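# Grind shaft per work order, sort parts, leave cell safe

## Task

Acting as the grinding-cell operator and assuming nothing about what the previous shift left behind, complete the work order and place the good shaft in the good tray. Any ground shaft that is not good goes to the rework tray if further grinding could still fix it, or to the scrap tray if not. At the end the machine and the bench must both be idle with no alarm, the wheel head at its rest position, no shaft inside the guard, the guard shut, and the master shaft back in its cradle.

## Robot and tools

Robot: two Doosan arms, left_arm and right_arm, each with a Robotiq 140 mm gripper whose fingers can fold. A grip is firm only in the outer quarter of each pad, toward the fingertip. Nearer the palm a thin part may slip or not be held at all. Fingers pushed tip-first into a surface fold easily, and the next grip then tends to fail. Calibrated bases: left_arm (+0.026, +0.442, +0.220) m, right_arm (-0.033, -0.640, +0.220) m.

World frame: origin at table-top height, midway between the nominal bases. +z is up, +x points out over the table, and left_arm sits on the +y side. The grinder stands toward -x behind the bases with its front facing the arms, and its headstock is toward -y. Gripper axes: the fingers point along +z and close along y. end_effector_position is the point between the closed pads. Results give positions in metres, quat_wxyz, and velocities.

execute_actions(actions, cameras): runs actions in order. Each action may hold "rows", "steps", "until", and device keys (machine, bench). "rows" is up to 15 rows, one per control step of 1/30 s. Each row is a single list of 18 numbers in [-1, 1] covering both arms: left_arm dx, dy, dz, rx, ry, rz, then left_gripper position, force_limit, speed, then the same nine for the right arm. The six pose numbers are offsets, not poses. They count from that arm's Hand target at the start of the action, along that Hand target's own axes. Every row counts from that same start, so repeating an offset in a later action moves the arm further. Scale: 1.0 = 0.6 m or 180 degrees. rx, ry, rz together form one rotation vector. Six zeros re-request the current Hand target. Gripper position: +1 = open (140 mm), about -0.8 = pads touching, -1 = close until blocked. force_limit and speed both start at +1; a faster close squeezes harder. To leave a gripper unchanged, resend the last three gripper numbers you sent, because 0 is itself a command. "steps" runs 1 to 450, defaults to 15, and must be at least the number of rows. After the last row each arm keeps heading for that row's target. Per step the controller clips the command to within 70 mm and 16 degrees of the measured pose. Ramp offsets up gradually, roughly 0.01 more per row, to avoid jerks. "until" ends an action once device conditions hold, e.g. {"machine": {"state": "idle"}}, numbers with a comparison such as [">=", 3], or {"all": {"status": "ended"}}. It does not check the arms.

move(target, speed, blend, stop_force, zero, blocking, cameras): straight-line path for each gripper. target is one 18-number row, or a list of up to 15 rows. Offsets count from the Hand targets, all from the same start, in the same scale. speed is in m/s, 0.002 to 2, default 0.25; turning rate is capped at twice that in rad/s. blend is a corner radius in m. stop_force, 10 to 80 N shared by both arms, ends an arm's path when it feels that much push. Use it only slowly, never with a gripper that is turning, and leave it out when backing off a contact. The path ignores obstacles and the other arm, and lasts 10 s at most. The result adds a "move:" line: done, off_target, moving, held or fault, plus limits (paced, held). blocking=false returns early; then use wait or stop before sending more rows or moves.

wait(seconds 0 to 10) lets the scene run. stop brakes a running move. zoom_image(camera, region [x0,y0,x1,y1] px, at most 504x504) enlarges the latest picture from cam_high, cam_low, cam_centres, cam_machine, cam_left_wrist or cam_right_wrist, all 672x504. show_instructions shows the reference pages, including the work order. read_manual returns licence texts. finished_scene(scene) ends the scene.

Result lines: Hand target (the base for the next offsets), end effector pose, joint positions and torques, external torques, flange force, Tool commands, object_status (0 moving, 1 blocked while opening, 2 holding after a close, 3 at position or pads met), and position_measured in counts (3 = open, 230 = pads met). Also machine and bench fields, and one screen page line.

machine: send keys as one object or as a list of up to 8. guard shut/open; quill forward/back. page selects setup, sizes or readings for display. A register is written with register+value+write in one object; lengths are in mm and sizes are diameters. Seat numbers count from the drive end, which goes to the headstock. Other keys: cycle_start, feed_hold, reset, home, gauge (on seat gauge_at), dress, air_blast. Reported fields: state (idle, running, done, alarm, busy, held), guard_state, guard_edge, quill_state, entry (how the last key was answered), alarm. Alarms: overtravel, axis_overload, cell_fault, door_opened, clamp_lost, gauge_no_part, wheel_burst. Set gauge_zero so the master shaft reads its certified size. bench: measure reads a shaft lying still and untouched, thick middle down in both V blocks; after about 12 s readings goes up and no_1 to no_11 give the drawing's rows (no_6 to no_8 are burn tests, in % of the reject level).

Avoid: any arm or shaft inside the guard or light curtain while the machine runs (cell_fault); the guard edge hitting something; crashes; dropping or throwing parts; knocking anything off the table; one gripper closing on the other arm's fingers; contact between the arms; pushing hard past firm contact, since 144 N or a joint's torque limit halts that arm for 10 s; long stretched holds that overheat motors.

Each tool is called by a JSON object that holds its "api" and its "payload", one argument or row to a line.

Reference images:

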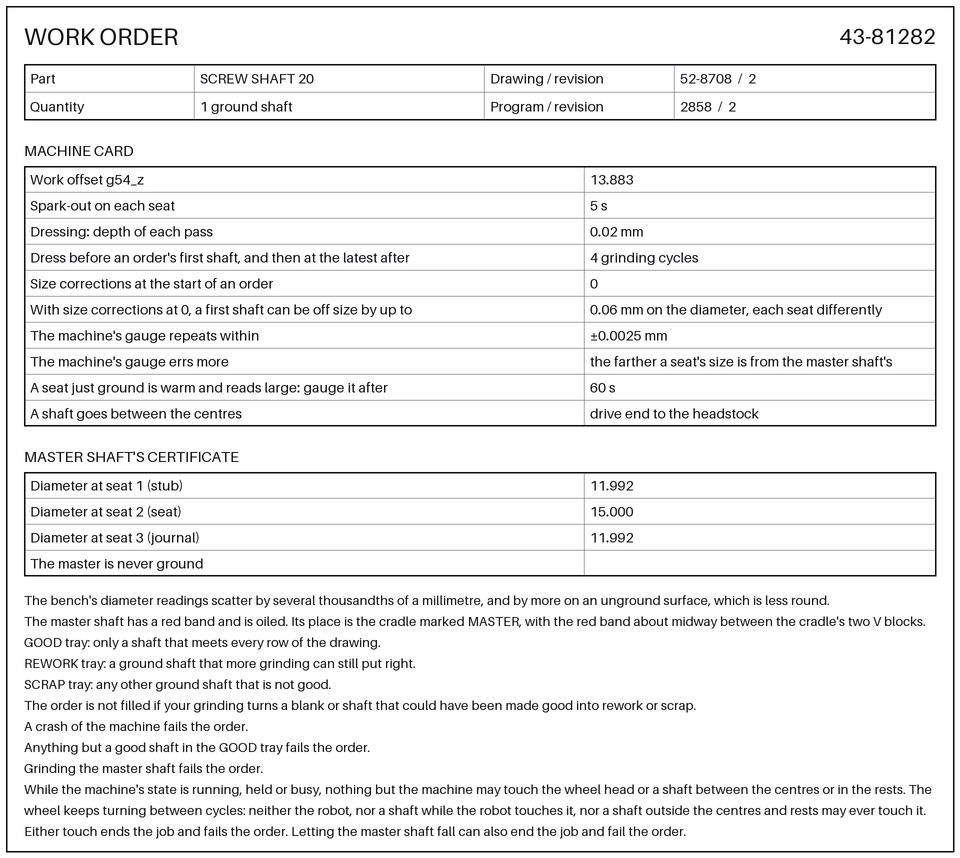

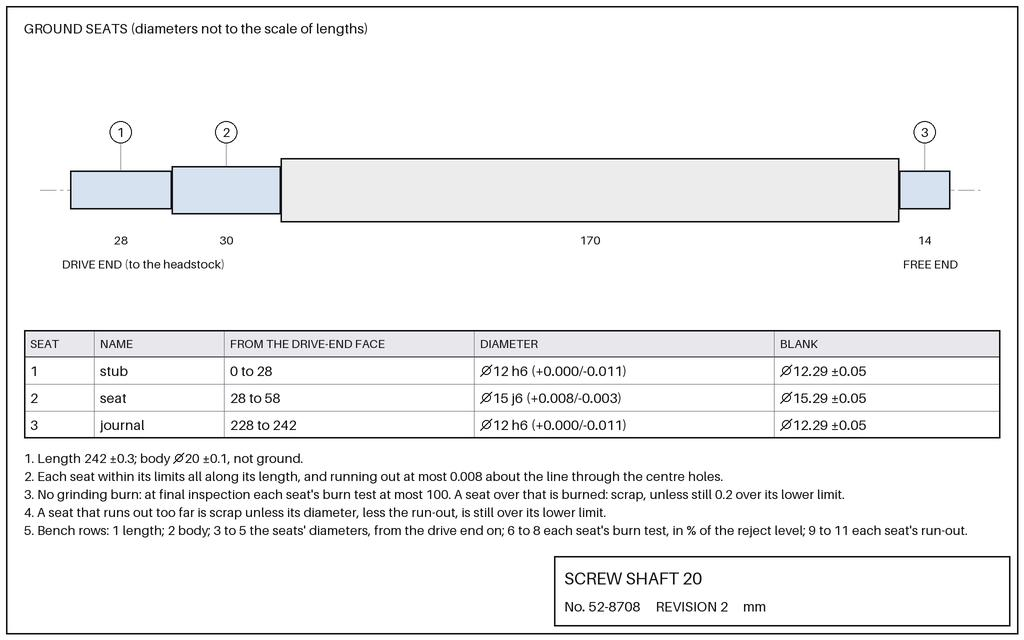

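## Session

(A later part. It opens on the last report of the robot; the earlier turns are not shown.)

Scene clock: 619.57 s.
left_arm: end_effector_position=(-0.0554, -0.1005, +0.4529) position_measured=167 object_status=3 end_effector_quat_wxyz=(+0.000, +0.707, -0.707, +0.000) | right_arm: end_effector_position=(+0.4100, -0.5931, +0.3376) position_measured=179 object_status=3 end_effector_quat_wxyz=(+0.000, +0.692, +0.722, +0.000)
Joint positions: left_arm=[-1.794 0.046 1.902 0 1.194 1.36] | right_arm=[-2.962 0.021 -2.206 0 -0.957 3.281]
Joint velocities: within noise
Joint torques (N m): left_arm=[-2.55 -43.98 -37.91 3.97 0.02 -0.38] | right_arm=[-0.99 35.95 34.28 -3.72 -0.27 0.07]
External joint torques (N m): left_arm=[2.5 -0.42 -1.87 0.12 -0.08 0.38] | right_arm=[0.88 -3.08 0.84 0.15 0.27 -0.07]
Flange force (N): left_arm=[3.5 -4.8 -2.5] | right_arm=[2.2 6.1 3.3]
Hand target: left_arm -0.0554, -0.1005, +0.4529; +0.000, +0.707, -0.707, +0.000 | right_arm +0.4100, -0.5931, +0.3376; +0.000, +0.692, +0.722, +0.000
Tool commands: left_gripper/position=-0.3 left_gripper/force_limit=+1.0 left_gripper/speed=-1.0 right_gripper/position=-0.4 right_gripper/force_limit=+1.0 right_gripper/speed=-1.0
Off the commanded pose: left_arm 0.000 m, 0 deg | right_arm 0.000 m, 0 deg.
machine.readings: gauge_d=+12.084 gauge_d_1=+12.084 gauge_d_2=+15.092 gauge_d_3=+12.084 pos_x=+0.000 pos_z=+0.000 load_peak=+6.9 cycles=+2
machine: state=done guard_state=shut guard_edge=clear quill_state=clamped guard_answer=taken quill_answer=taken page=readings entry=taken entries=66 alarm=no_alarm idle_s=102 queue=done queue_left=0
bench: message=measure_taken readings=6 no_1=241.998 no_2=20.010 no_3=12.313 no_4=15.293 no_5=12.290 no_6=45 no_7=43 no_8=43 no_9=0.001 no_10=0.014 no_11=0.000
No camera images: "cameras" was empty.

{"api": "execute_actions", "payload": {
  "actions": [
    {"machine":[{"register":"size_1","value":-0.010,"write":true},{"register":"size_2","value":-0.0115,"write":true},{"register":"size_3","value":-0.0105,"write":true},{"page":"sizes"}],"steps":30}
  ],
  "cameras": []
}}

{"api": "execute_actions", "payload": {
  "actions": [
    {"machine":{"page":"readings","cycle_start":true},"steps":450,"until":{"machine":{"state":"done"}}},
    {"steps":450,"until":{"machine":{"state":"done"}}},
    {"steps":450,"until":{"machine":{"state":"done"}}},
    {"steps":450,"until":{"machine":{"state":"done"}}}
  ],
  "cameras": []
}}

{"api": "execute_actions", "payload": {
  "actions": [
    {"steps":450,"until":{"machine":{"state":"done"}}},
    {"steps":450,"until":{"machine":{"state":"done"}}},
    {"steps":450,"until":{"machine":{"state":"done"}}},
    {"steps":450,"until":{"machine":{"state":"done"}}}
  ],
  "cameras": []
}}

{"api": "execute_actions", "payload": {
  "actions": [
    {"steps":450,"until":{"machine":{"state":"done"}}},
    {"steps":450,"until":{"machine":{"state":"done"}}},
    {"steps":450,"until":{"machine":{"state":"done"}}},
    {"steps":450,"until":{"machine":{"state":"done"}}}
  ],
  "cameras": []
}}

{"api": "execute_actions", "payload": {
  "actions": [
    {"steps":450,"until":{"machine":{"state":"done"}}},
    {"steps":450,"until":{"machine":{"state":"done"}}},
    {"steps":450},
    {"steps":450}
  ],
  "cameras": []
}}

Scene clock: 622.23 s.
left_arm: end_effector_position=(-0.0554, -0.1005, +0.4529) position_measured=167 object_status=3 end_effector_quat_wxyz=(+0.000, +0.707, -0.707, +0.000) | right_arm: end_effector_position=(+0.4100, -0.5931, +0.3376) position_measured=179 object_status=3 end_effector_quat_wxyz=(+0.000, +0.692, +0.722, +0.000)
Joint positions: left_arm=[-1.794 0.046 1.902 0 1.194 1.36] | right_arm=[-2.962 0.021 -2.206 0 -0.957 3.281]
Joint velocities: within noise
Joint torques (N m): left_arm=[-2.16 -43.68 -37.62 3.98 0.05 -0.45] | right_arm=[-0.92 35.94 34.36 -3.68 -0.26 0.11]
External joint torques (N m): left_arm=[2.1 -0.73 -2.24 0.12 -0.11 0.45] | right_arm=[0.78 -3.03 0.81 0.1 0.26 -0.11]
Flange force (N): left_arm=[3.5 -4.2 -3.1] | right_arm=[1.9 6.1 3.2]
Hand target: left_arm -0.0554, -0.1005, +0.4529; +0.000, +0.707, -0.707, +0.000 | right_arm +0.4100, -0.5931, +0.3376; +0.000, +0.692, +0.722, +0.000
Tool commands: left_gripper/position=-0.3 left_gripper/force_limit=+1.0 left_gripper/speed=-1.0 right_gripper/position=-0.4 right_gripper/force_limit=+1.0 right_gripper/speed=-1.0
Off the commanded pose: left_arm 0.000 m, 0 deg | right_arm 0.000 m, 0 deg.
machine.sizes: size_1=-0.010 size_2=-0.012 size_3=-0.011 aim_1=+11.995 aim_2=+15.002 aim_3=+11.995
machine: state=done guard_state=shut guard_edge=clear quill_state=clamped guard_answer=taken quill_answer=taken page=sizes entry=taken entries=69 alarm=no_alarm idle_s=105 queue=done queue_left=0
bench: message=measure_taken readings=6 no_1=241.998 no_2=20.010 no_3=12.313 no_4=15.293 no_5=12.290 no_6=45 no_7=43 no_8=43 no_9=0.001 no_10=0.014 no_11=0.000
No camera images: "cameras" was empty.

Scene clock: 667.47 s.
left_arm: end_effector_position=(-0.0554, -0.1005, +0.4529) position_measured=167 object_status=3 end_effector_quat_wxyz=(+0.000, +0.707, -0.707, +0.000) | right_arm: end_effector_position=(+0.4100, -0.5931, +0.3376) position_measured=179 object_status=3 end_effector_quat_wxyz=(+0.000, +0.692, +0.722, +0.000)
Joint positions: left_arm=[-1.794 0.046 1.902 0 1.194 1.36] | right_arm=[-2.962 0.021 -2.206 0 -0.957 3.281]
Joint velocities: within noise
Joint torques (N m): left_arm=[-2.64 -43.59 -37.94 4.02 0.08 -0.38] | right_arm=[-0.94 35.8 34.29 -3.66 -0.27 0.1]
External joint torques (N m): left_arm=[2.61 -0.89 -1.82 0.07 -0.14 0.38] | right_arm=[0.86 -2.95 0.83 0.09 0.27 -0.1]
External joint torques at the end of the 1st action: left_arm=[2.49 -0.72 -1.88 0.08 -0.13 0.4] | right_arm=[0.86 -2.99 0.7 0.08 0.29 -0.1]
External joint torques at the end of the 2nd action: left_arm=[2.27 -0.51 -1.65 0.1 -0.06 0.34] | right_arm=[1.17 -2.95 0.67 0.11 0.23 -0.12]
External joint torques at the end of the 3rd action: left_arm=[2.52 -0.84 -2.17 0.15 -0.07 0.43] | right_arm=[1.15 -2.94 0.71 0.1 0.27 -0.1]
Flange force (N): left_arm=[2.7 -5.1 -2.6] | right_arm=[2.1 5.9 3.1]
Flange force at the end of the 1st action (N): left_arm=[3.1 -4.8 -2.6] | right_arm=[2.1 5.8 3.3]
Flange force at the end of the 2nd action (N): left_arm=[2.9 -4.4 -2.3] | right_arm=[2.7 5.6 3.2]
Flange force at the end of the 3rd action (N): left_arm=[3.4 -4.9 -3.1] | right_arm=[2.7 5.6 3.2]
Hand target: left_arm -0.0554, -0.1005, +0.4529; +0.000, +0.707, -0.707, +0.000 | right_arm +0.4100, -0.5931, +0.3376; +0.000, +0.692, +0.722, +0.000
Tool commands: left_gripper/position=-0.3 left_gripper/force_limit=+1.0 left_gripper/speed=-1.0 right_gripper/position=-0.4 right_gripper/force_limit=+1.0 right_gripper/speed=-1.0
Off the commanded pose: left_arm 0.000 m, 0 deg | right_arm 0.000 m, 0 deg.
machine.readings: gauge_d=+12.084 gauge_d_1=+0.000 gauge_d_2=+0.000 gauge_d_3=+0.000 pos_x=-353.984 pos_z=+14.000 load_peak=+4.6 cycles=+2
machine: state=running guard_state=shut guard_edge=clear quill_state=clamped guard_answer=taken quill_answer=taken page=readings entry=taken entries=70 alarm=no_alarm idle_s=149 queue=running queue_left=0
bench: message=measure_taken readings=6 no_1=241.998 no_2=20.010 no_3=12.313 no_4=15.293 no_5=12.290 no_6=45 no_7=43 no_8=43 no_9=0.001 no_10=0.014 no_11=0.000
No camera images: "cameras" was empty.

Scene clock: 719.23 s.
left_arm: end_effector_position=(-0.0554, -0.1005, +0.4529) position_measured=167 object_status=3 end_effector_quat_wxyz=(+0.000, +0.707, -0.707, +0.000) | right_arm: end_effector_position=(+0.4100, -0.5931, +0.3376) position_measured=179 object_status=3 end_effector_quat_wxyz=(+0.000, +0.692, +0.722, +0.000)
Joint positions: left_arm=[-1.794 0.046 1.902 0 1.194 1.36] | right_arm=[-2.962 0.021 -2.206 0 -0.957 3.281]
Joint velocities: within noise
Joint torques (N m): left_arm=[-2.38 -43.77 -37.97 3.95 0.08 -0.39] | right_arm=[-0.93 35.77 34.35 -3.69 -0.3 0.11]
External joint torques (N m): left_arm=[2.35 -0.61 -1.66 0.12 -0.13 0.39] | right_arm=[0.77 -2.88 0.75 0.11 0.31 -0.11]
External joint torques at the end of the 1st action: left_arm=[2.37 -0.61 -1.95 0.07 -0.16 0.36] | right_arm=[0.85 -3.01 0.8 0.09 0.25 -0.1]
External joint torques at the end of the 2nd action: left_arm=[2.36 -1.11 -2.11 0.14 -0.15 0.28] | right_arm=[0.96 -2.93 0.79 0.07 0.23 -0.1]
External joint torques at the end of the 3rd action: left_arm=[2.15 -0.78 -2.12 0.12 -0.17 0.36] | right_arm=[0.84 -3.15 0.64 0.13 0.26 -0.1]
Flange force (N): left_arm=[2.8 -4.6 -2.2] | right_arm=[1.9 5.7 3.2]
Flange force at the end of the 1st action (N): left_arm=[3.3 -4.5 -2.5] | right_arm=[2.1 6.0 3.2]
Flange force at the end of the 2nd action (N): left_arm=[2.7 -4.4 -3.1] | right_arm=[2.3 5.8 3.1]
Flange force at the end of the 3rd action (N): left_arm=[3.2 -4.1 -2.9] | right_arm=[2.0 6.0 3.5]
Hand target: left_arm -0.0554, -0.1005, +0.4529; +0.000, +0.707, -0.707, +0.000 | right_arm +0.4100, -0.5931, +0.3376; +0.000, +0.692, +0.722, +0.000
Tool commands: left_gripper/position=-0.3 left_gripper/force_limit=+1.0 left_gripper/speed=-1.0 right_gripper/position=-0.4 right_gripper/force_limit=+1.0 right_gripper/speed=-1.0
Off the commanded pose: left_arm 0.000 m, 0 deg | right_arm 0.000 m, 0 deg.
machine.readings: gauge_d=+12.084 gauge_d_1=+0.000 gauge_d_2=+0.000 gauge_d_3=+0.000 pos_x=-350.734 pos_z=+43.000 load_peak=+4.6 cycles=+2
machine: state=running guard_state=shut guard_edge=clear quill_state=clamped guard_answer=taken quill_answer=taken page=readings entry=taken entries=70 alarm=no_alarm idle_s=201 queue=running queue_left=0
bench: message=measure_taken readings=6 no_1=241.998 no_2=20.010 no_3=12.313 no_4=15.293 no_5=12.290 no_6=45 no_7=43 no_8=43 no_9=0.001 no_10=0.014 no_11=0.000
not seen at rest: the call's real time ran out, and the robot may still be moving.
No camera images: "cameras" was empty.

Scene clock: 772.93 s.
left_arm: end_effector_position=(-0.0554, -0.1005, +0.4529) position_measured=167 object_status=3 end_effector_quat_wxyz=(+0.000, +0.707, -0.707, +0.000) | right_arm: end_effector_position=(+0.4100, -0.5931, +0.3376) position_measured=179 object_status=3 end_effector_quat_wxyz=(+0.000, +0.692, +0.722, +0.000)
Joint positions: left_arm=[-1.794 0.046 1.902 0 1.194 1.36] | right_arm=[-2.962 0.021 -2.206 0 -0.957 3.281]
Joint velocities: within noise
Joint torques (N m): left_arm=[-2.66 -43.7 -37.81 3.92 0.04 -0.41] | right_arm=[-0.82 35.73 34.39 -3.68 -0.28 0.08]
External joint torques (N m): left_arm=[2.6 -0.7 -2 0.16 -0.09 0.41] | right_arm=[0.79 -2.95 0.59 0.13 0.27 -0.08]
External joint torques at the end of the 1st action: left_arm=[2.59 -0.77 -1.86 0.12 -0.09 0.37] | right_arm=[0.84 -2.98 0.62 0.1 0.28 -0.11]
External joint torques at the end of the 2nd action: left_arm=[1.93 -0.66 -2.11 0.15 -0.07 0.34] | right_arm=[0.7 -3.01 0.6 0.12 0.24 -0.09]
External joint torques at the end of the 3rd action: left_arm=[2.41 -0.48 -1.91 0.13 -0.11 0.37] | right_arm=[1.06 -3.09 0.75 0.1 0.25 -0.07]
Flange force (N): left_arm=[3.4 -5.0 -2.8] | right_arm=[1.9 5.6 3.4]
Flange force at the end of the 1st action (N): left_arm=[3.0 -5.0 -2.7] | right_arm=[2.0 5.7 3.4]
Flange force at the end of the 2nd action (N): left_arm=[3.3 -3.7 -2.9] | right_arm=[1.7 5.7 3.4]
Flange force at the end of the 3rd action (N): left_arm=[3.5 -4.6 -2.5] | right_arm=[2.6 6.0 3.3]
Hand target: left_arm -0.0554, -0.1005, +0.4529; +0.000, +0.707, -0.707, +0.000 | right_arm +0.4100, -0.5931, +0.3376; +0.000, +0.692, +0.722, +0.000
Tool commands: left_gripper/position=-0.3 left_gripper/force_limit=+1.0 left_gripper/speed=-1.0 right_gripper/position=-0.4 right_gripper/force_limit=+1.0 right_gripper/speed=-1.0
Off the commanded pose: left_arm 0.000 m, 0 deg | right_arm 0.000 m, 0 deg.
machine.readings: gauge_d=+12.084 gauge_d_1=+0.000 gauge_d_2=+0.000 gauge_d_3=+0.000 pos_x=-351.031 pos_z=+43.000 load_peak=+6.5 cycles=+2
machine: state=running guard_state=shut guard_edge=clear quill_state=clamped guard_answer=taken quill_answer=taken page=readings entry=taken entries=70 alarm=no_alarm idle_s=254 queue=running queue_left=0
bench: message=measure_taken readings=6 no_1=241.998 no_2=20.010 no_3=12.313 no_4=15.293 no_5=12.290 no_6=45 no_7=43 no_8=43 no_9=0.001 no_10=0.014 no_11=0.000
not seen at rest: the call's real time ran out, and the robot may still be moving.
No camera images: "cameras" was empty.

Scene clock: 824.77 s.
left_arm: end_effector_position=(-0.0554, -0.1005, +0.4529) position_measured=167 object_status=3 end_effector_quat_wxyz=(+0.000, +0.707, -0.707, +0.000) | right_arm: end_effector_position=(+0.4100, -0.5931, +0.3376) position_measured=179 object_status=3 end_effector_quat_wxyz=(+0.000, +0.692, +0.722, +0.000)
Joint positions: left_arm=[-1.794 0.046 1.902 0 1.194 1.36] | right_arm=[-2.962 0.021 -2.206 0 -0.957 3.281]
Joint velocities: within noise
Joint torques (N m): left_arm=[-2.31 -44.56 -37.9 3.95 0.09 -0.34] | right_arm=[-0.84 35.73 34.34 -3.71 -0.27 0.09]
External joint torques (N m): left_arm=[2.27 0.16 -1.86 0.14 -0.14 0.34] | right_arm=[0.81 -2.86 0.87 0.13 0.28 -0.09]
External joint torques at the end of the 1st action: left_arm=[2.37 -0.74 -1.81 0.06 -0.15 0.41] | right_arm=[1.01 -3.28 0.56 0.14 0.24 -0.1]
External joint torques at the end of the 2nd action: left_arm=[2.6 -0.6 -1.88 0.1 -0.13 0.38] | right_arm=[0.95 -2.98 0.79 0.11 0.26 -0.1]
External joint torques at the end of the 3rd action: left_arm=[2.33 -0.57 -1.72 0.05 -0.18 0.4] | right_arm=[0.61 -2.99 0.75 0.1 0.27 -0.11]
Flange force (N): left_arm=[4.3 -4.2 -2.0] | right_arm=[2.0 5.9 3.0]
Flange force at the end of the 1st action (N): left_arm=[2.9 -4.7 -2.5] | right_arm=[2.4 6.0 3.7]
Flange force at the end of the 2nd action (N): left_arm=[3.3 -5.0 -2.5] | right_arm=[2.3 5.9 3.2]
Flange force at the end of the 3rd action (N): left_arm=[3.0 -4.6 -2.2] | right_arm=[1.5 5.9 3.3]
Hand target: left_arm -0.0554, -0.1005, +0.4529; +0.000, +0.707, -0.707, +0.000 | right_arm +0.4100, -0.5931, +0.3376; +0.000, +0.692, +0.722, +0.000
Tool commands: left_gripper/position=-0.3 left_gripper/force_limit=+1.0 left_gripper/speed=-1.0 right_gripper/position=-0.4 right_gripper/force_limit=+1.0 right_gripper/speed=-1.0
Off the commanded pose: left_arm 0.000 m, 0 deg | right_arm 0.000 m, 0 deg.
machine.readings: gauge_d=+12.084 gauge_d_1=+0.000 gauge_d_2=+0.000 gauge_d_3=+0.000 pos_x=-353.979 pos_z=+235.000 load_peak=+6.5 cycles=+2
machine: state=running guard_state=shut guard_edge=clear quill_state=clamped guard_answer=taken quill_answer=taken page=readings entry=taken entries=70 alarm=no_alarm idle_s=305 queue=running queue_left=0
bench: message=measure_taken readings=6 no_1=241.998 no_2=20.010 no_3=12.313 no_4=15.293 no_5=12.290 no_6=45 no_7=43 no_8=43 no_9=0.001 no_10=0.014 no_11=0.000
not seen at rest: the call's real time ran out, and the robot may still be moving.
No camera images: "cameras" was empty.

{"api": "execute_actions", "payload": {
  "actions": [
    {"steps":450,"until":{"machine":{"state":"done"}}},
    {"steps":450,"until":{"machine":{"state":"done"}}}
  ],
  "cameras": []
}}

Scene clock: 856.30 s.
left_arm: end_effector_position=(-0.0554, -0.1005, +0.4529) position_measured=167 object_status=3 end_effector_quat_wxyz=(+0.000, +0.707, -0.707, +0.000) | right_arm: end_effector_position=(+0.4100, -0.5931, +0.3376) position_measured=179 object_status=3 end_effector_quat_wxyz=(+0.000, +0.692, +0.722, +0.000)
Joint positions: left_arm=[-1.794 0.046 1.902 0 1.194 1.36] | right_arm=[-2.962 0.021 -2.206 0 -0.957 3.281]
Joint velocities: within noise
Joint torques (N m): left_arm=[-2.45 -44.17 -37.94 3.96 0.11 -0.43] | right_arm=[-0.97 35.95 34.39 -3.64 -0.24 0.09]
External joint torques (N m): left_arm=[2.4 -0.31 -1.88 0.13 -0.16 0.43] | right_arm=[0.93 -3.1 0.77 0.07 0.24 -0.09]
External joint torques at the end of the 1st action: left_arm=[2.21 -0.71 -2.18 0.15 -0.16 0.38] | right_arm=[1.01 -2.93 0.77 0.08 0.28 -0.07]
Flange force (N): left_arm=[3.7 -4.7 -2.3] | right_arm=[2.3 6.0 3.3]
Flange force at the end of the 1st action (N): left_arm=[3.5 -4.2 -2.9] | right_arm=[2.5 5.8 3.2]
Hand target: left_arm -0.0554, -0.1005, +0.4529; +0.000, +0.707, -0.707, +0.000 | right_arm +0.4100, -0.5931, +0.3376; +0.000, +0.692, +0.722, +0.000
Tool commands: left_gripper/position=-0.3 left_gripper/force_limit=+1.0 left_gripper/speed=-1.0 right_gripper/position=-0.4 right_gripper/force_limit=+1.0 right_gripper/speed=-1.0
Off the commanded pose: left_arm 0.000 m, 0 deg | right_arm 0.000 m, 0 deg.
machine.readings: gauge_d=+12.084 gauge_d_1=+0.000 gauge_d_2=+0.000 gauge_d_3=+0.000 pos_x=-354.038 pos_z=+235.000 load_peak=+6.5 cycles=+2
machine: state=running guard_state=shut guard_edge=clear quill_state=clamped guard_answer=taken quill_answer=taken page=readings entry=taken entries=70 alarm=no_alarm idle_s=336 queue=running queue_left=0
bench: message=measure_taken readings=6 no_1=241.998 no_2=20.010 no_3=12.313 no_4=15.293 no_5=12.290 no_6=45 no_7=43 no_8=43 no_9=0.001 no_10=0.014 no_11=0.000
No camera images: "cameras" was empty.

{"api": "execute_actions", "payload": {
  "actions": [
    {"steps":450,"until":{"machine":{"state":"done"}}},
    {"steps":450,"until":{"machine":{"state":"done"}}},
    {"steps":450,"until":{"machine":{"state":"done"}}}
  ],
  "cameras": []
}}

{"api": "execute_actions", "payload": {
  "actions": [
    {"steps":450,"until":{"machine":{"state":"done","idle_s":[">",63]}}},
    {"steps":450,"until":{"machine":{"state":"done","idle_s":[">",63]}}},
    {"steps":450,"until":{"machine":{"state":"done","idle_s":[">",63]}}},
    {"steps":450,"until":{"machine":{"state":"done","idle_s":[">",63]}}}
  ],
  "cameras": []
}}

Scene clock: 865.03 s.
left_arm: end_effector_position=(-0.0554, -0.1005, +0.4529) position_measured=167 object_status=3 end_effector_quat_wxyz=(+0.000, +0.707, -0.707, +0.000) | right_arm: end_effector_position=(+0.4100, -0.5931, +0.3376) position_measured=179 object_status=3 end_effector_quat_wxyz=(+0.000, +0.692, +0.722, +0.000)
Joint positions: left_arm=[-1.794 0.046 1.902 0 1.194 1.36] | right_arm=[-2.962 0.021 -2.206 0 -0.957 3.281]
Joint velocities: within noise
Joint torques (N m): left_arm=[-2.24 -44.41 -37.88 3.97 0.03 -0.42] | right_arm=[-1.06 35.62 34.42 -3.69 -0.26 0.09]
External joint torques (N m): left_arm=[2.19 0.08 -1.83 0.11 -0.09 0.42] | right_arm=[0.93 -2.76 0.7 0.11 0.26 -0.09]
External joint torques at the end of the 1st action: left_arm=[2.39 -0.49 -1.9 0.15 -0.13 0.45] | right_arm=[0.84 -3.11 0.61 0.11 0.25 -0.08]
External joint torques at the end of the 2nd action: left_arm=[2.58 -0.61 -1.85 0.06 -0.15 0.37] | right_arm=[1 -2.92 0.73 0.11 0.25 -0.09]
Flange force (N): left_arm=[4.1 -4.2 -2.1] | right_arm=[2.2 5.4 3.0]
Flange force at the end of the 1st action (N): left_arm=[3.4 -4.7 -2.4] | right_arm=[2.1 5.8 3.5]
Flange force at the end of the 2nd action (N): left_arm=[3.2 -5.0 -2.4] | right_arm=[2.4 5.7 3.2]
Hand target: left_arm -0.0554, -0.1005, +0.4529; +0.000, +0.707, -0.707, +0.000 | right_arm +0.4100, -0.5931, +0.3376; +0.000, +0.692, +0.722, +0.000
Tool commands: left_gripper/position=-0.3 left_gripper/force_limit=+1.0 left_gripper/speed=-1.0 right_gripper/position=-0.4 right_gripper/force_limit=+1.0 right_gripper/speed=-1.0
Off the commanded pose: left_arm 0.000 m, 0 deg | right_arm 0.000 m, 0 deg.
machine.readings: gauge_d=+12.084 gauge_d_1=+0.000 gauge_d_2=+0.000 gauge_d_3=+0.000 pos_x=+0.000 pos_z=+0.000 load_peak=+6.5 cycles=+3
machine: state=done guard_state=shut guard_edge=clear quill_state=clamped guard_answer=taken quill_answer=taken page=readings entry=taken entries=70 alarm=no_alarm idle_s=0 queue=done queue_left=0
bench: message=measure_taken readings=6 no_1=241.998 no_2=20.010 no_3=12.313 no_4=15.293 no_5=12.290 no_6=45 no_7=43 no_8=43 no_9=0.001 no_10=0.014 no_11=0.000
No camera images: "cameras" was empty.

Scene clock: 917.60 s.
left_arm: end_effector_position=(-0.0554, -0.1005, +0.4529) position_measured=167 object_status=3 end_effector_quat_wxyz=(+0.000, +0.707, -0.707, +0.000) | right_arm: end_effector_position=(+0.4100, -0.5931, +0.3376) position_measured=179 object_status=3 end_effector_quat_wxyz=(+0.000, +0.692, +0.722, +0.000)
Joint positions: left_arm=[-1.794 0.046 1.902 0 1.194 1.36] | right_arm=[-2.962 0.021 -2.206 0 -0.957 3.281]
Joint velocities: within noise
Joint torques (N m): left_arm=[-2.17 -44.04 -37.89 3.98 0.04 -0.36] | right_arm=[-1.2 35.92 34.26 -3.63 -0.27 0.1]
External joint torques (N m): left_arm=[2.12 -0.4 -1.91 0.11 -0.1 0.36] | right_arm=[1.01 -3.01 0.85 0.06 0.27 -0.1]
External joint torques at the end of the 1st action: left_arm=[2.38 -0.34 -1.8 0.11 -0.15 0.39] | right_arm=[0.91 -2.9 0.66 0.1 0.25 -0.07]
External joint torques at the end of the 2nd action: left_arm=[2.33 -0.46 -1.74 0.12 -0.13 0.39] | right_arm=[0.9 -2.79 0.86 0.13 0.27 -0.09]
External joint torques at the end of the 3rd action: left_arm=[1.84 -0.32 -2.14 0.08 -0.12 0.33] | right_arm=[1.2 -3.05 0.8 0.1 0.28 -0.12]
Flange force (N): left_arm=[3.5 -4.0 -2.5] | right_arm=[2.4 6.0 3.2]
Flange force at the end of the 1st action (N): left_arm=[3.5 -4.6 -2.2] | right_arm=[2.2 5.6 3.2]
Flange force at the end of the 2nd action (N): left_arm=[3.2 -4.5 -2.2] | right_arm=[2.2 5.7 2.9]
Flange force at the end of the 3rd action (N): left_arm=[3.9 -3.4 -2.7] | right_arm=[2.8 6.0 3.3]
Hand target: left_arm -0.0554, -0.1005, +0.4529; +0.000, +0.707, -0.707, +0.000 | right_arm +0.4100, -0.5931, +0.3376; +0.000, +0.692, +0.722, +0.000
Tool commands: left_gripper/position=-0.3 left_gripper/force_limit=+1.0 left_gripper/speed=-1.0 right_gripper/position=-0.4 right_gripper/force_limit=+1.0 right_gripper/speed=-1.0
Off the commanded pose: left_arm 0.000 m, 0 deg | right_arm 0.000 m, 0 deg.
machine.readings: gauge_d=+12.084 gauge_d_1=+0.000 gauge_d_2=+0.000 gauge_d_3=+0.000 pos_x=+0.000 pos_z=+0.000 load_peak=+6.5 cycles=+3
machine: state=done guard_state=shut guard_edge=clear quill_state=clamped guard_answer=taken quill_answer=taken page=readings entry=taken entries=70 alarm=no_alarm idle_s=52 queue=done queue_left=0
bench: message=measure_taken readings=6 no_1=241.998 no_2=20.010 no_3=12.313 no_4=15.293 no_5=12.290 no_6=45 no_7=43 no_8=43 no_9=0.001 no_10=0.014 no_11=0.000
not seen at rest: the call's real time ran out, and the robot may still be moving.
No camera images: "cameras" was empty.

{"api": "execute_actions", "payload": {
  "actions": [
    {"steps":400,"until":{"machine":{"idle_s":[">",63]}}},
    {"machine":[{"register":"gauge_at","value":1,"write":true},{"gauge":true},{"register":"gauge_at","value":2,"write":true},{"gauge":true},{"register":"gauge_at","value":3,"write":true},{"gauge":true}],"steps":450,"until":{"machine":{"queue":"done"}}}
  ],
  "cameras": []
}}

{"api": "execute_actions", "payload": {
  "actions": [
    {"machine":[{"register":"gauge_at","value":1,"write":true},{"gauge":true},{"register":"gauge_at","value":2,"write":true},{"gauge":true},{"register":"gauge_at","value":3,"write":true},{"gauge":true}],"steps":450,"until":{"machine":{"queue":"done"}}}
  ],
  "cameras": []
}}

Scene clock: 941.80 s.
left_arm: end_effector_position=(-0.0554, -0.1005, +0.4529) position_measured=167 object_status=3 end_effector_quat_wxyz=(+0.000, +0.707, -0.707, +0.000) | right_arm: end_effector_position=(+0.4100, -0.5931, +0.3376) position_measured=179 object_status=3 end_effector_quat_wxyz=(+0.000, +0.692, +0.722, +0.000)
Joint positions: left_arm=[-1.794 0.046 1.902 0 1.194 1.36] | right_arm=[-2.962 0.021 -2.206 0 -0.957 3.281]
Joint velocities: within noise
Joint torques (N m): left_arm=[-1.96 -43.89 -37.93 3.94 0.08 -0.39] | right_arm=[-0.98 36.06 34.39 -3.69 -0.25 0.1]
External joint torques (N m): left_arm=[1.92 -0.53 -1.86 0.15 -0.14 0.39] | right_arm=[0.83 -3.23 0.56 0.14 0.24 -0.1]
External joint torques at the end of the 1st action: left_arm=[2.53 -0.57 -2.01 0.05 -0.16 0.43] | right_arm=[1.14 -2.78 0.92 0.07 0.28 -0.07]
Flange force (N): left_arm=[3.1 -3.8 -2.4] | right_arm=[2.0 6.0 3.7]
Flange force at the end of the 1st action (N): left_arm=[3.6 -4.9 -2.6] | right_arm=[2.8 5.7 2.9]
Hand target: left_arm -0.0554, -0.1005, +0.4529; +0.000, +0.707, -0.707, +0.000 | right_arm +0.4100, -0.5931, +0.3376; +0.000, +0.692, +0.722, +0.000
Tool commands: left_gripper/position=-0.3 left_gripper/force_limit=+1.0 left_gripper/speed=-1.0 right_gripper/position=-0.4 right_gripper/force_limit=+1.0 right_gripper/speed=-1.0
Off the commanded pose: left_arm 0.000 m, 0 deg | right_arm 0.000 m, 0 deg.
machine.readings: gauge_d=+11.994 gauge_d_1=+11.996 gauge_d_2=+15.001 gauge_d_3=+11.994 pos_x=+0.000 pos_z=+0.000 load_peak=+6.5 cycles=+3
machine: state=done guard_state=shut guard_edge=clear quill_state=clamped guard_answer=taken quill_answer=taken page=readings entry=taken entries=76 alarm=no_alarm idle_s=76 queue=done queue_left=0
bench: message=measure_taken readings=6 no_1=241.998 no_2=20.010 no_3=12.313 no_4=15.293 no_5=12.290 no_6=45 no_7=43 no_8=43 no_9=0.001 no_10=0.014 no_11=0.000
No camera images: "cameras" was empty.

Scene clock: 954.73 s.
left_arm: end_effector_position=(-0.0554, -0.1005, +0.4529) position_measured=167 object_status=3 end_effector_quat_wxyz=(+0.000, +0.707, -0.707, +0.000) | right_arm: end_effector_position=(+0.4100, -0.5931, +0.3376) position_measured=179 object_status=3 end_effector_quat_wxyz=(+0.000, +0.692, +0.722, +0.000)
Joint positions: left_arm=[-1.794 0.046 1.902 0 1.194 1.36] | right_arm=[-2.962 0.021 -2.206 0 -0.957 3.281]
Joint velocities: within noise
Joint torques (N m): left_arm=[-2.39 -43.81 -37.9 3.98 0.05 -0.42] | right_arm=[-1.02 35.82 34.35 -3.66 -0.25 0.09]
External joint torques (N m): left_arm=[2.33 -0.68 -2.02 0.13 -0.11 0.42] | right_arm=[0.99 -2.98 0.76 0.1 0.26 -0.09]
Flange force (N): left_arm=[3.3 -4.6 -2.8] | right_arm=[2.4 5.8 3.2]
Hand target: left_arm -0.0554, -0.1005, +0.4529; +0.000, +0.707, -0.707, +0.000 | right_arm +0.4100, -0.5931, +0.3376; +0.000, +0.692, +0.722, +0.000
Tool commands: left_gripper/position=-0.3 left_gripper/force_limit=+1.0 left_gripper/speed=-1.0 right_gripper/position=-0.4 right_gripper/force_limit=+1.0 right_gripper/speed=-1.0
Off the commanded pose: left_arm 0.000 m, 0 deg | right_arm 0.000 m, 0 deg.
machine.readings: gauge_d=+11.993 gauge_d_1=+11.996 gauge_d_2=+15.001 gauge_d_3=+11.993 pos_x=+0.000 pos_z=+0.000 load_peak=+6.5 cycles=+3
machine: state=done guard_state=shut guard_edge=clear quill_state=clamped guard_answer=taken quill_answer=taken page=readings entry=taken entries=82 alarm=no_alarm idle_s=89 queue=done queue_left=0
bench: message=measure_taken readings=6 no_1=241.998 no_2=20.010 no_3=12.313 no_4=15.293 no_5=12.290 no_6=45 no_7=43 no_8=43 no_9=0.001 no_10=0.014 no_11=0.000
No camera images: "cameras" was empty.

{"api": "execute_actions", "payload": {
  "actions": [
    {"machine":[{"guard":"open"},{"quill":"back"}],"steps":200,"until":{"machine":{"quill_state":"back"}}}
  ],
  "cameras": []
}}

{"api": "move", "payload": {
  "target": [
    [-0.0842,0.491,0,0,0,0,0,1,-1,0,0,0,0,0,0,-0.4,1,-1],
    [-0.126,0.9795,0,0,0,0,0,1,-1,0,0,0,0,0,0,-0.4,1,-1],
    [-0.126,0.9795,0.355,0,0,0,0,1,-1,0,0,0,0,0,0,-0.4,1,-1]
  ],
  "speed": 0.3,
  "blend": [0.03,0.02,0],
  "cameras": ["cam_centres","cam_left_wrist"]
}}

Scene clock: 960.40 s.
left_arm: end_effector_position=(-0.0554, -0.1005, +0.4529) position_measured=167 object_status=3 end_effector_quat_wxyz=(+0.000, +0.707, -0.707, +0.000) | right_arm: end_effector_position=(+0.4100, -0.5931, +0.3376) position_measured=179 object_status=3 end_effector_quat_wxyz=(+0.000, +0.692, +0.722, +0.000)
Joint positions: left_arm=[-1.794 0.046 1.902 0 1.194 1.36] | right_arm=[-2.962 0.021 -2.206 0 -0.957 3.281]
Joint velocities: within noise
Joint torques (N m): left_arm=[-2.34 -43.75 -37.91 3.98 0.02 -0.42] | right_arm=[-0.8 35.72 34.3 -3.68 -0.26 0.08]
External joint torques (N m): left_arm=[2.31 -0.87 -2.05 0.12 -0.09 0.42] | right_arm=[0.72 -2.86 0.82 0.12 0.27 -0.08]
Flange force (N): left_arm=[3.1 -4.6 -3.0] | right_arm=[1.8 5.8 3.0]
Hand target: left_arm -0.0554, -0.1005, +0.4529; +0.000, +0.707, -0.707, +0.000 | right_arm +0.4100, -0.5931, +0.3376; +0.000, +0.692, +0.722, +0.000
Tool commands: left_gripper/position=-0.3 left_gripper/force_limit=+1.0 left_gripper/speed=-1.0 right_gripper/position=-0.4 right_gripper/force_limit=+1.0 right_gripper/speed=-1.0
Off the commanded pose: left_arm 0.000 m, 0 deg | right_arm 0.000 m, 0 deg.
machine.readings: gauge_d=+11.993 gauge_d_1=+0.000 gauge_d_2=+0.000 gauge_d_3=+0.000 pos_x=+0.000 pos_z=+0.000 load_peak=+6.5 cycles=+3
machine: state=idle guard_state=open guard_edge=clear quill_state=back guard_answer=taken quill_answer=taken page=readings entry=taken entries=82 alarm=no_alarm idle_s=95 queue=running queue_left=0
bench: message=measure_taken readings=6 no_1=241.998 no_2=20.010 no_3=12.313 no_4=15.293 no_5=12.290 no_6=45 no_7=43 no_8=43 no_9=0.001 no_10=0.014 no_11=0.000
No camera images: "cameras" was empty.

Scene clock: 963.60 s.
left_arm: end_effector_position=(-0.6432, -0.0249, +0.2401) position_measured=129 object_status=3 end_effector_quat_wxyz=(+0.000, +0.707, -0.707, +0.000) | right_arm: end_effector_position=(+0.4100, -0.5931, +0.3376) position_measured=179 object_status=3 end_effector_quat_wxyz=(+0.000, +0.692, +0.722, +0.000)
Joint positions: left_arm=[-2.586 0.601 1.559 -0.001 0.981 0.568] | right_arm=[-2.962 0.021 -2.206 0 -0.957 3.281]
Joint velocities: within noise
Joint torques (N m): left_arm=[-2.21 -94.89 -33.98 3.55 0.26 -0.36] | right_arm=[-1.06 35.87 34.32 -3.68 -0.24 0.09]
External joint torques (N m): left_arm=[2.33 -0.45 -1.72 0.15 -0.3 0.36] | right_arm=[1.05 -3.02 0.85 0.11 0.25 -0.09]
Flange force (N): left_arm=[4.6 0.8 -1.0] | right_arm=[2.5 6.0 3.1]
Hand target: left_arm -0.6432, -0.0249, +0.2401; +0.000, +0.707, -0.707, +0.000 | right_arm +0.4100, -0.5931, +0.3376; +0.000, +0.692, +0.722, +0.000
Off the commanded pose: left_arm 0.000 m, 0 deg | right_arm 0.000 m, 0 deg.
machine.readings: gauge_d=+11.993 gauge_d_1=+0.000 gauge_d_2=+0.000 gauge_d_3=+0.000 pos_x=+0.000 pos_z=+0.000 load_peak=+6.5 cycles=+3
machine: state=idle guard_state=open guard_edge=clear quill_state=back guard_answer=taken quill_answer=taken page=readings entry=taken entries=82 alarm=no_alarm idle_s=98 queue=done queue_left=0
bench: message=measure_taken readings=6 no_1=241.998 no_2=20.010 no_3=12.313 no_4=15.293 no_5=12.290 no_6=45 no_7=43 no_8=43 no_9=0.001 no_10=0.014 no_11=0.000
move: done
camera_calibration:
cam_left_wrist: T_world_to_cam=[[-0.99996, 0.00672463, -0.00596197, -0.63122], [0.00406411, 0.930059, 0.367388, -0.0614443], [0.00801553, 0.367349, -0.930049, 0.378018], [0, 0, 0, 1]] pos_world=[-0.633975, -0.0774729, 0.370386]
Images, in order (width x height): cam_centres 672x504, cam_left_wrist 672x504.

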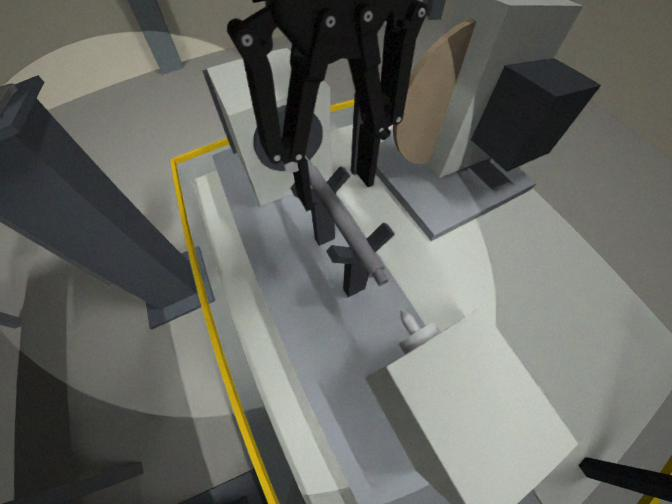

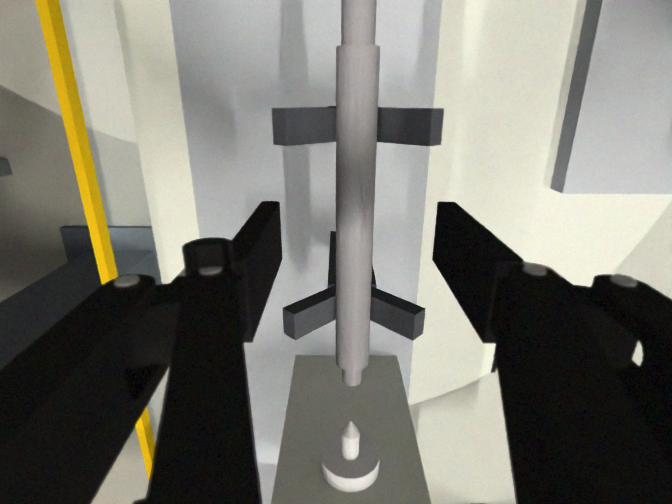

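{"api": "move", "payload": {
  "target": [0,0,0.067,0,0,0,0,1,-1,0,0,0,0,0,0,-0.4,1,-1],
  "speed": 0.08,
  "cameras": []
}}

{"api": "execute_actions", "payload": {
  "actions": [
    {"rows":[[0,0,0,0,0,0,-1,1,-1,0,0,0,0,0,0,-0.4,1,-1]],"steps":95}
  ],
  "cameras": ["cam_left_wrist"]
}}

Scene clock: 964.77 s.
left_arm: end_effector_position=(-0.6432, -0.0249, +0.1999) position_measured=129 object_status=3 end_effector_quat_wxyz=(+0.000, +0.707, -0.707, +0.000) | right_arm: end_effector_position=(+0.4100, -0.5931, +0.3376) position_measured=179 object_status=3 end_effector_quat_wxyz=(+0.000, +0.692, +0.722, +0.000)
Joint positions: left_arm=[-2.586 0.639 1.58 -0.001 0.923 0.568] | right_arm=[-2.962 0.021 -2.206 0 -0.957 3.281]
Joint velocities: within noise
Joint torques (N m): left_arm=[-1.89 -96.02 -32.2 3.4 0.07 -0.28] | right_arm=[-1 35.66 34.4 -3.67 -0.29 0.15]
External joint torques (N m): left_arm=[2 -1.03 -2.05 0.15 -0.11 0.28] | right_arm=[0.98 -2.82 0.79 0.1 0.3 -0.15]
Flange force (N): left_arm=[4.3 1.3 -1.8] | right_arm=[2.2 5.6 3.1]
Hand target: left_arm -0.6432, -0.0249, +0.1999; +0.000, +0.707, -0.707, +0.000 | right_arm +0.4100, -0.5931, +0.3376; +0.000, +0.692, +0.722, +0.000
Off the commanded pose: left_arm 0.000 m, 0 deg | right_arm 0.000 m, 0 deg.
machine.readings: gauge_d=+11.993 gauge_d_1=+0.000 gauge_d_2=+0.000 gauge_d_3=+0.000 pos_x=+0.000 pos_z=+0.000 load_peak=+6.5 cycles=+3
machine: state=idle guard_state=open guard_edge=clear quill_state=back guard_answer=taken quill_answer=taken page=readings entry=taken entries=82 alarm=no_alarm idle_s=99 queue=done queue_left=0
bench: message=measure_taken readings=6 no_1=241.998 no_2=20.010 no_3=12.313 no_4=15.293 no_5=12.290 no_6=45 no_7=43 no_8=43 no_9=0.001 no_10=0.014 no_11=0.000
move: done
No camera images: "cameras" was empty.

Scene clock: 968.13 s.
left_arm: end_effector_position=(-0.6432, -0.0249, +0.1999) position_measured=204 object_status=2 end_effector_quat_wxyz=(+0.000, +0.707, -0.707, +0.000) | right_arm: end_effector_position=(+0.4100, -0.5931, +0.3376) position_measured=179 object_status=3 end_effector_quat_wxyz=(+0.000, +0.692, +0.722, +0.000)
Joint positions: left_arm=[-2.586 0.639 1.58 -0.001 0.923 0.568] | right_arm=[-2.962 0.021 -2.206 0 -0.957 3.281]
Joint velocities: within noise
Joint torques (N m): left_arm=[-0.85 -89.28 -28.3 3.9 0.25 -0.44] | right_arm=[-1.18 35.64 34.47 -3.66 -0.28 0.13]
External joint torques (N m): left_arm=[0.95 -7.76 -5.97 -0.35 -0.29 0.44] | right_arm=[1.1 -2.86 0.41 0.12 0.28 -0.13]
Flange force (N): left_arm=[3.6 2.2 -9.9] | right_arm=[2.5 5.1 3.5]
Hand target: left_arm -0.6432, -0.0249, +0.1999; +0.000, +0.707, -0.707, +0.000 | right_arm +0.4100, -0.5931, +0.3376; +0.000, +0.692, +0.722, +0.000
Off the commanded pose: left_arm 0.000 m, 0 deg | right_arm 0.000 m, 0 deg.
machine.readings: gauge_d=+11.993 gauge_d_1=+0.000 gauge_d_2=+0.000 gauge_d_3=+0.000 pos_x=+0.000 pos_z=+0.000 load_peak=+6.5 cycles=+3
machine: state=idle guard_state=open guard_edge=clear quill_state=back guard_answer=taken quill_answer=taken page=readings entry=taken entries=82 alarm=no_alarm idle_s=102 queue=done queue_left=0
bench: message=measure_taken readings=6 no_1=241.998 no_2=20.010 no_3=12.313 no_4=15.293 no_5=12.290 no_6=45 no_7=43 no_8=43 no_9=0.001 no_10=0.014 no_11=0.000
camera_calibration:
cam_left_wrist: T_world_to_cam=[[-0.999959, 0.00676105, -0.00605477, -0.631426], [0.00406284, 0.930011, 0.367508, -0.0466831], [0.00811575, 0.367469, -0.930001, 0.340594], [0, 0, 0, 1]] pos_world=[-0.633975, -0.0774725, 0.330086]
Images, in order (width x height): cam_left_wrist 672x504.

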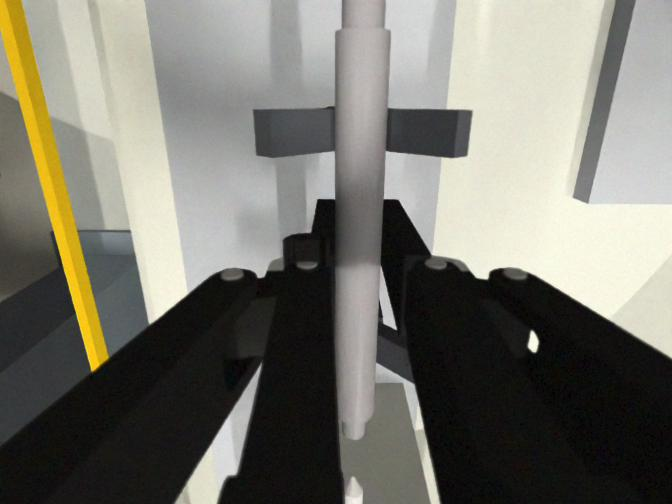

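{"api": "move", "payload": {
  "target": [
    [-0.0187,0,0,0,0,0,-1,1,-1,0,0,0,0,0,0,-0.4,1,-1],
    [-0.0187,0,-0.08,0,0,0,-1,1,-1,0,0,0,0,0,0,-0.4,1,-1],
    [-0.0187,0,-0.42,0,0,0,-1,1,-1,0,0,0,0,0,0,-0.4,1,-1],
    [0.042,-0.488,-0.42,0,0,0,-1,1,-1,0,0,0,0,0,0,-0.4,1,-1],
    [0.126,-0.979,-0.42,0,0,0,-1,1,-1,0,0,0,0,0,0,-0.4,1,-1]
  ],
  "speed": [0.03,0.05,0.2,0.28,0.28],
  "blend": [0,0.01,0.03,0.03,0],
  "cameras": ["cam_left_wrist"]
}}

{"api": "move", "payload": {
  "target": [
    [-0.036,-0.5,0,0,0,-0.25,-1,1,-1,0,0,0,0,0,0,-0.4,1,-1],
    [-0.1735,-0.9858,0.2,0,0,-0.488,-1,1,-1,0,0,0,0,0,0,-0.4,1,-1]
  ],
  "speed": 0.3,
  "blend": [0.05,0],
  "cameras": ["cam_left_wrist","cam_low"]
}}

Scene clock: 973.60 s.
left_arm: end_effector_position=(-0.0558, -0.1005, +0.4517) position_measured=204 object_status=2 end_effector_quat_wxyz=(+0.000, +0.707, -0.707, +0.000) | right_arm: end_effector_position=(+0.4100, -0.5931, +0.3376) position_measured=179 object_status=3 end_effector_quat_wxyz=(+0.000, +0.692, +0.722, +0.000)
Joint positions: left_arm=[-1.795 0.047 1.904 0 1.191 1.359] | right_arm=[-2.962 0.021 -2.206 0 -0.957 3.281]
Joint velocities: within noise
Joint torques (N m): left_arm=[-3.34 -47.2 -40.36 4.02 -0.04 -0.57] | right_arm=[-0.97 35.81 34.23 -3.66 -0.27 0.1]
External joint torques (N m): left_arm=[3.24 2.62 0.42 0.08 -0.03 0.57] | right_arm=[0.88 -2.96 0.85 0.09 0.27 -0.1]
Flange force (N): left_arm=[4.9 -6.3 2.2] | right_arm=[2.1 6.0 3.1]
Hand target: left_arm -0.0557, -0.1005, +0.4517; +0.000, +0.707, -0.707, +0.000 | right_arm +0.4100, -0.5931, +0.3376; +0.000, +0.692, +0.722, +0.000
Off the commanded pose: left_arm 0.000 m, 0 deg | right_arm 0.000 m, 0 deg.
machine.readings: gauge_d=+11.993 gauge_d_1=+0.000 gauge_d_2=+0.000 gauge_d_3=+0.000 pos_x=+0.000 pos_z=+0.000 load_peak=+6.5 cycles=+3
machine: state=idle guard_state=open guard_edge=clear quill_state=back guard_answer=taken quill_answer=taken page=readings entry=taken entries=82 alarm=no_alarm idle_s=108 queue=done queue_left=0
bench: message=measure_taken readings=6 no_1=241.998 no_2=20.010 no_3=12.313 no_4=15.293 no_5=12.290 no_6=45 no_7=43 no_8=43 no_9=0.001 no_10=0.014 no_11=0.000
move: done
camera_calibration:
cam_left_wrist: T_world_to_cam=[[-0.999959, 0.00676023, -0.00605542, -0.0420144], [0.00406289, 0.930059, 0.367388, -0.071222], [0.00811552, 0.367349, -0.930048, 0.597791], [0, 0, 0, 1]] pos_world=[-0.0465747, -0.153073, 0.581886]
Images, in order (width x height): cam_left_wrist 672x504.

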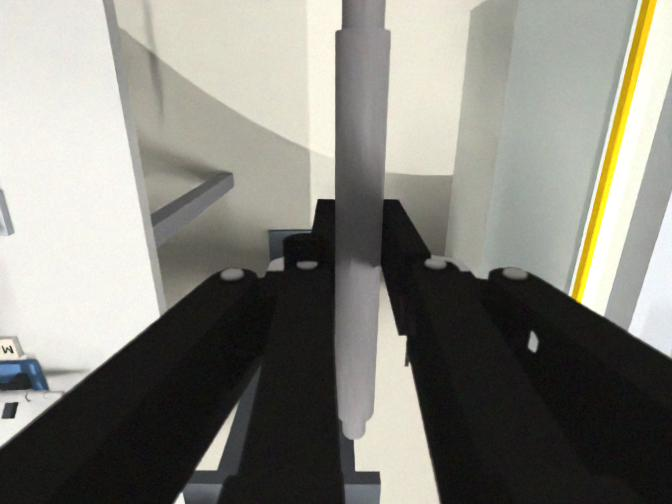

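Scene clock: 976.63 s.
left_arm: end_effector_position=(+0.5356, +0.0037, +0.3316) position_measured=204 object_status=2 end_effector_quat_wxyz=(+0.000, +1.000, -0.019, +0.000) | right_arm: end_effector_position=(+0.4100, -0.5931, +0.3376) position_measured=179 object_status=3 end_effector_quat_wxyz=(+0.000, +0.692, +0.722, +0.000)
Joint positions: left_arm=[-0.774 0.324 1.804 0 1.014 0.846] | right_arm=[-2.962 0.021 -2.206 0 -0.957 3.281]
Joint velocities: within noise
Joint torques (N m): left_arm=[-2.58 -72.2 -36.31 3.87 0.06 -0.32] | right_arm=[-0.94 36.08 34.35 -3.69 -0.29 0.09]
External joint torques (N m): left_arm=[2.38 2.43 0.11 -0.14 -0.1 0.32] | right_arm=[0.86 -3.3 0.6 0.14 0.28 -0.09]
Flange force (N): left_arm=[5.1 -1.1 2.4] | right_arm=[2.1 6.1 3.8]
Hand target: left_arm +0.5357, +0.0038, +0.3316; +0.000, +1.000, -0.019, +0.000 | right_arm +0.4100, -0.5931, +0.3376; +0.000, +0.692, +0.722, +0.000
Off the commanded pose: left_arm 0.000 m, 0 deg | right_arm 0.000 m, 0 deg.
machine.readings: gauge_d=+11.993 gauge_d_1=+0.000 gauge_d_2=+0.000 gauge_d_3=+0.000 pos_x=+0.000 pos_z=+0.000 load_peak=+6.5 cycles=+3
machine: state=idle guard_state=open guard_edge=clear quill_state=back guard_answer=taken quill_answer=taken page=readings entry=taken entries=82 alarm=no_alarm idle_s=111 queue=done queue_left=0
bench: message=measure_taken readings=6 no_1=241.998 no_2=20.010 no_3=12.313 no_4=15.293 no_5=12.290 no_6=45 no_7=43 no_8=43 no_9=0.001 no_10=0.014 no_11=0.000
move: done
camera_calibration:
cam_left_wrist: T_world_to_cam=[[-0.0444791, -0.998987, -0.00678785, 0.0402011], [-0.929361, 0.0388846, 0.367119, 0.376928], [-0.366483, 0.0226375, -0.930149, 0.645048], [0, 0, 0, 1]] pos_world=[0.588489, 0.0109015, 0.461886]
Images, in order (width x height): cam_low 672x504, cam_left_wrist 672x504.

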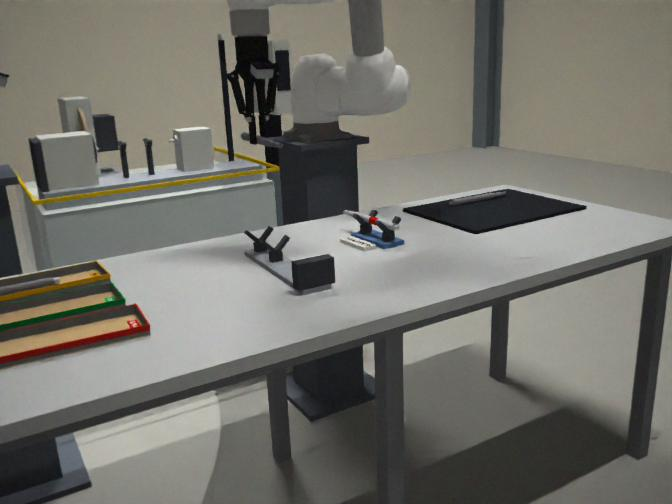

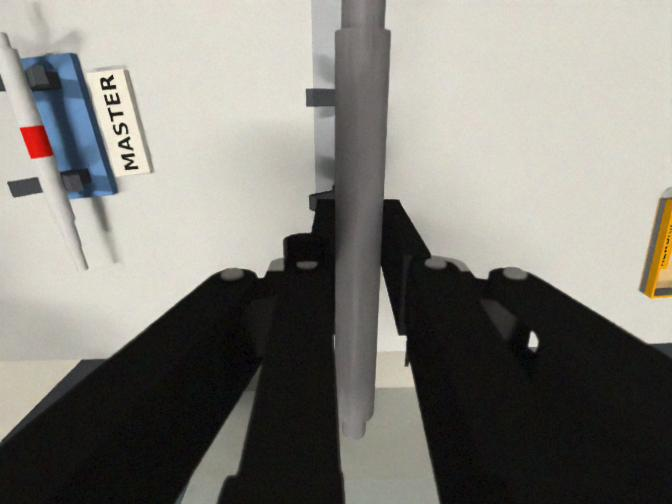

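{"api": "move", "payload": {
  "target": [0,0,0.402,0,0,0,-1,1,-1,0,0,0,0,0,0,-0.4,1,-1],
  "speed": 0.2,
  "cameras": []
}}

{"api": "move", "payload": {
  "target": [0,0,0.03,0,0,0,-1,1,-1,0,0,0,0,0,0,-0.4,1,-1],
  "speed": 0.012,
  "stop_force": 10,
  "cameras": ["cam_left_wrist"]
}}

Scene clock: 978.63 s.
left_arm: end_effector_position=(+0.5356, +0.0039, +0.0904) position_measured=204 object_status=2 end_effector_quat_wxyz=(+0.000, +1.000, -0.019, +0.000) | right_arm: end_effector_position=(+0.4100, -0.5931, +0.3376) position_measured=179 object_status=3 end_effector_quat_wxyz=(+0.000, +0.692, +0.722, +0.000)
Joint positions: left_arm=[-0.774 0.605 1.929 0 0.608 0.846] | right_arm=[-2.962 0.021 -2.206 0 -0.957 3.281]
Joint velocities: within noise
Joint torques (N m): left_arm=[-2.6 -86.89 -24.01 2.35 0.07 -0.37] | right_arm=[-1.16 35.55 34.29 -3.65 -0.25 0.09]
External joint torques (N m): left_arm=[2.43 2.37 -0.54 0.18 -0.12 0.37] | right_arm=[1.13 -2.74 0.78 0.1 0.25 -0.09]
Flange force (N): left_arm=[5.4 -1.0 3.4] | right_arm=[2.7 5.4 2.9]
Hand target: left_arm +0.5356, +0.0039, +0.0904; +0.000, +1.000, -0.019, +0.000 | right_arm +0.4100, -0.5931, +0.3376; +0.000, +0.692, +0.722, +0.000
Off the commanded pose: left_arm 0.000 m, 0 deg | right_arm 0.000 m, 0 deg.
machine.readings: gauge_d=+11.993 gauge_d_1=+0.000 gauge_d_2=+0.000 gauge_d_3=+0.000 pos_x=+0.000 pos_z=+0.000 load_peak=+6.5 cycles=+3
machine: state=idle guard_state=open guard_edge=clear quill_state=back guard_answer=taken quill_answer=taken page=readings entry=taken entries=82 alarm=no_alarm idle_s=113 queue=done queue_left=0
bench: message=measure_taken readings=6 no_1=241.998 no_2=20.010 no_3=12.313 no_4=15.293 no_5=12.290 no_6=45 no_7=43 no_8=43 no_9=0.001 no_10=0.014 no_11=0.000
move: done
No camera images: "cameras" was empty.

Scene clock: 980.17 s.
left_arm: end_effector_position=(+0.5357, +0.0039, +0.0797) position_measured=204 object_status=2 end_effector_quat_wxyz=(+0.000, +1.000, -0.019, +0.000) | right_arm: end_effector_position=(+0.4100, -0.5931, +0.3376) position_measured=179 object_status=3 end_effector_quat_wxyz=(+0.000, +0.692, +0.722, +0.000)
Joint positions: left_arm=[-0.774 0.621 1.93 0 0.591 0.846] | right_arm=[-2.962 0.021 -2.206 0 -0.957 3.281]
Joint velocities: within noise
Joint torques (N m): left_arm=[2.21 -72.27 -18.16 4.32 -0.57 0.06] | right_arm=[-1.32 35.7 34.38 -3.65 -0.31 0.1]
External joint torques (N m): left_arm=[-2.39 -12.81 -5.76 -1.86 0.51 -0.06] | right_arm=[1.2 -2.87 0.63 0.1 0.3 -0.1]
Flange force (N): left_arm=[-2.3 2.9 -19.8] | right_arm=[2.8 5.4 3.3]
Hand target: left_arm +0.5357, +0.0039, +0.0797; +0.000, +1.000, -0.019, +0.000 (not the last commanded pose) | right_arm +0.4100, -0.5931, +0.3376; +0.000, +0.692, +0.722, +0.000
Off the commanded pose: left_arm 0.007 m, 0 deg | right_arm 0.000 m, 0 deg.
machine.readings: gauge_d=+11.993 gauge_d_1=+0.000 gauge_d_2=+0.000 gauge_d_3=+0.000 pos_x=+0.000 pos_z=+0.000 load_peak=+6.5 cycles=+3
machine: state=idle guard_state=open guard_edge=clear quill_state=back guard_answer=taken quill_answer=taken page=readings entry=taken entries=82 alarm=no_alarm idle_s=114 queue=done queue_left=0
bench: message=measure_taken readings=6 no_1=241.998 no_2=20.010 no_3=12.313 no_4=15.293 no_5=12.290 no_6=45 no_7=43 no_8=43 no_9=0.001 no_10=0.014 no_11=0.000
move: contact (left_arm)
camera_calibration:
cam_left_wrist: T_world_to_cam=[[-0.0443471, -0.998993, -0.00673586, 0.0385019], [-0.929401, 0.038783, 0.367028, 0.469482], [-0.366398, 0.0225369, -0.930185, 0.410606], [0, 0, 0, 1]] pos_world=[0.588489, 0.0110014, 0.209886]
Images, in order (width x height): cam_left_wrist 672x504.

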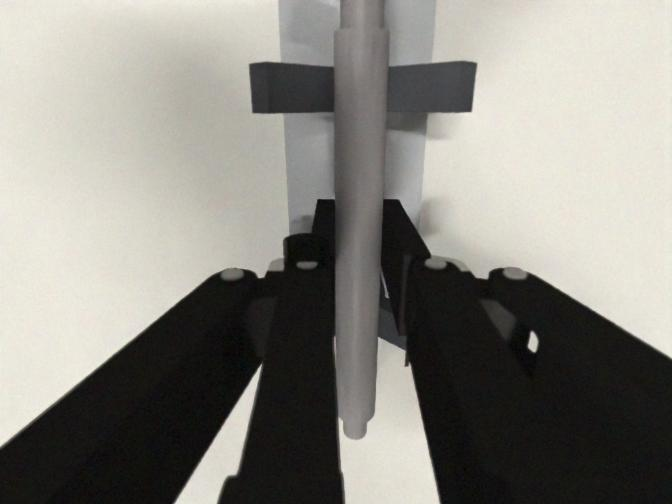

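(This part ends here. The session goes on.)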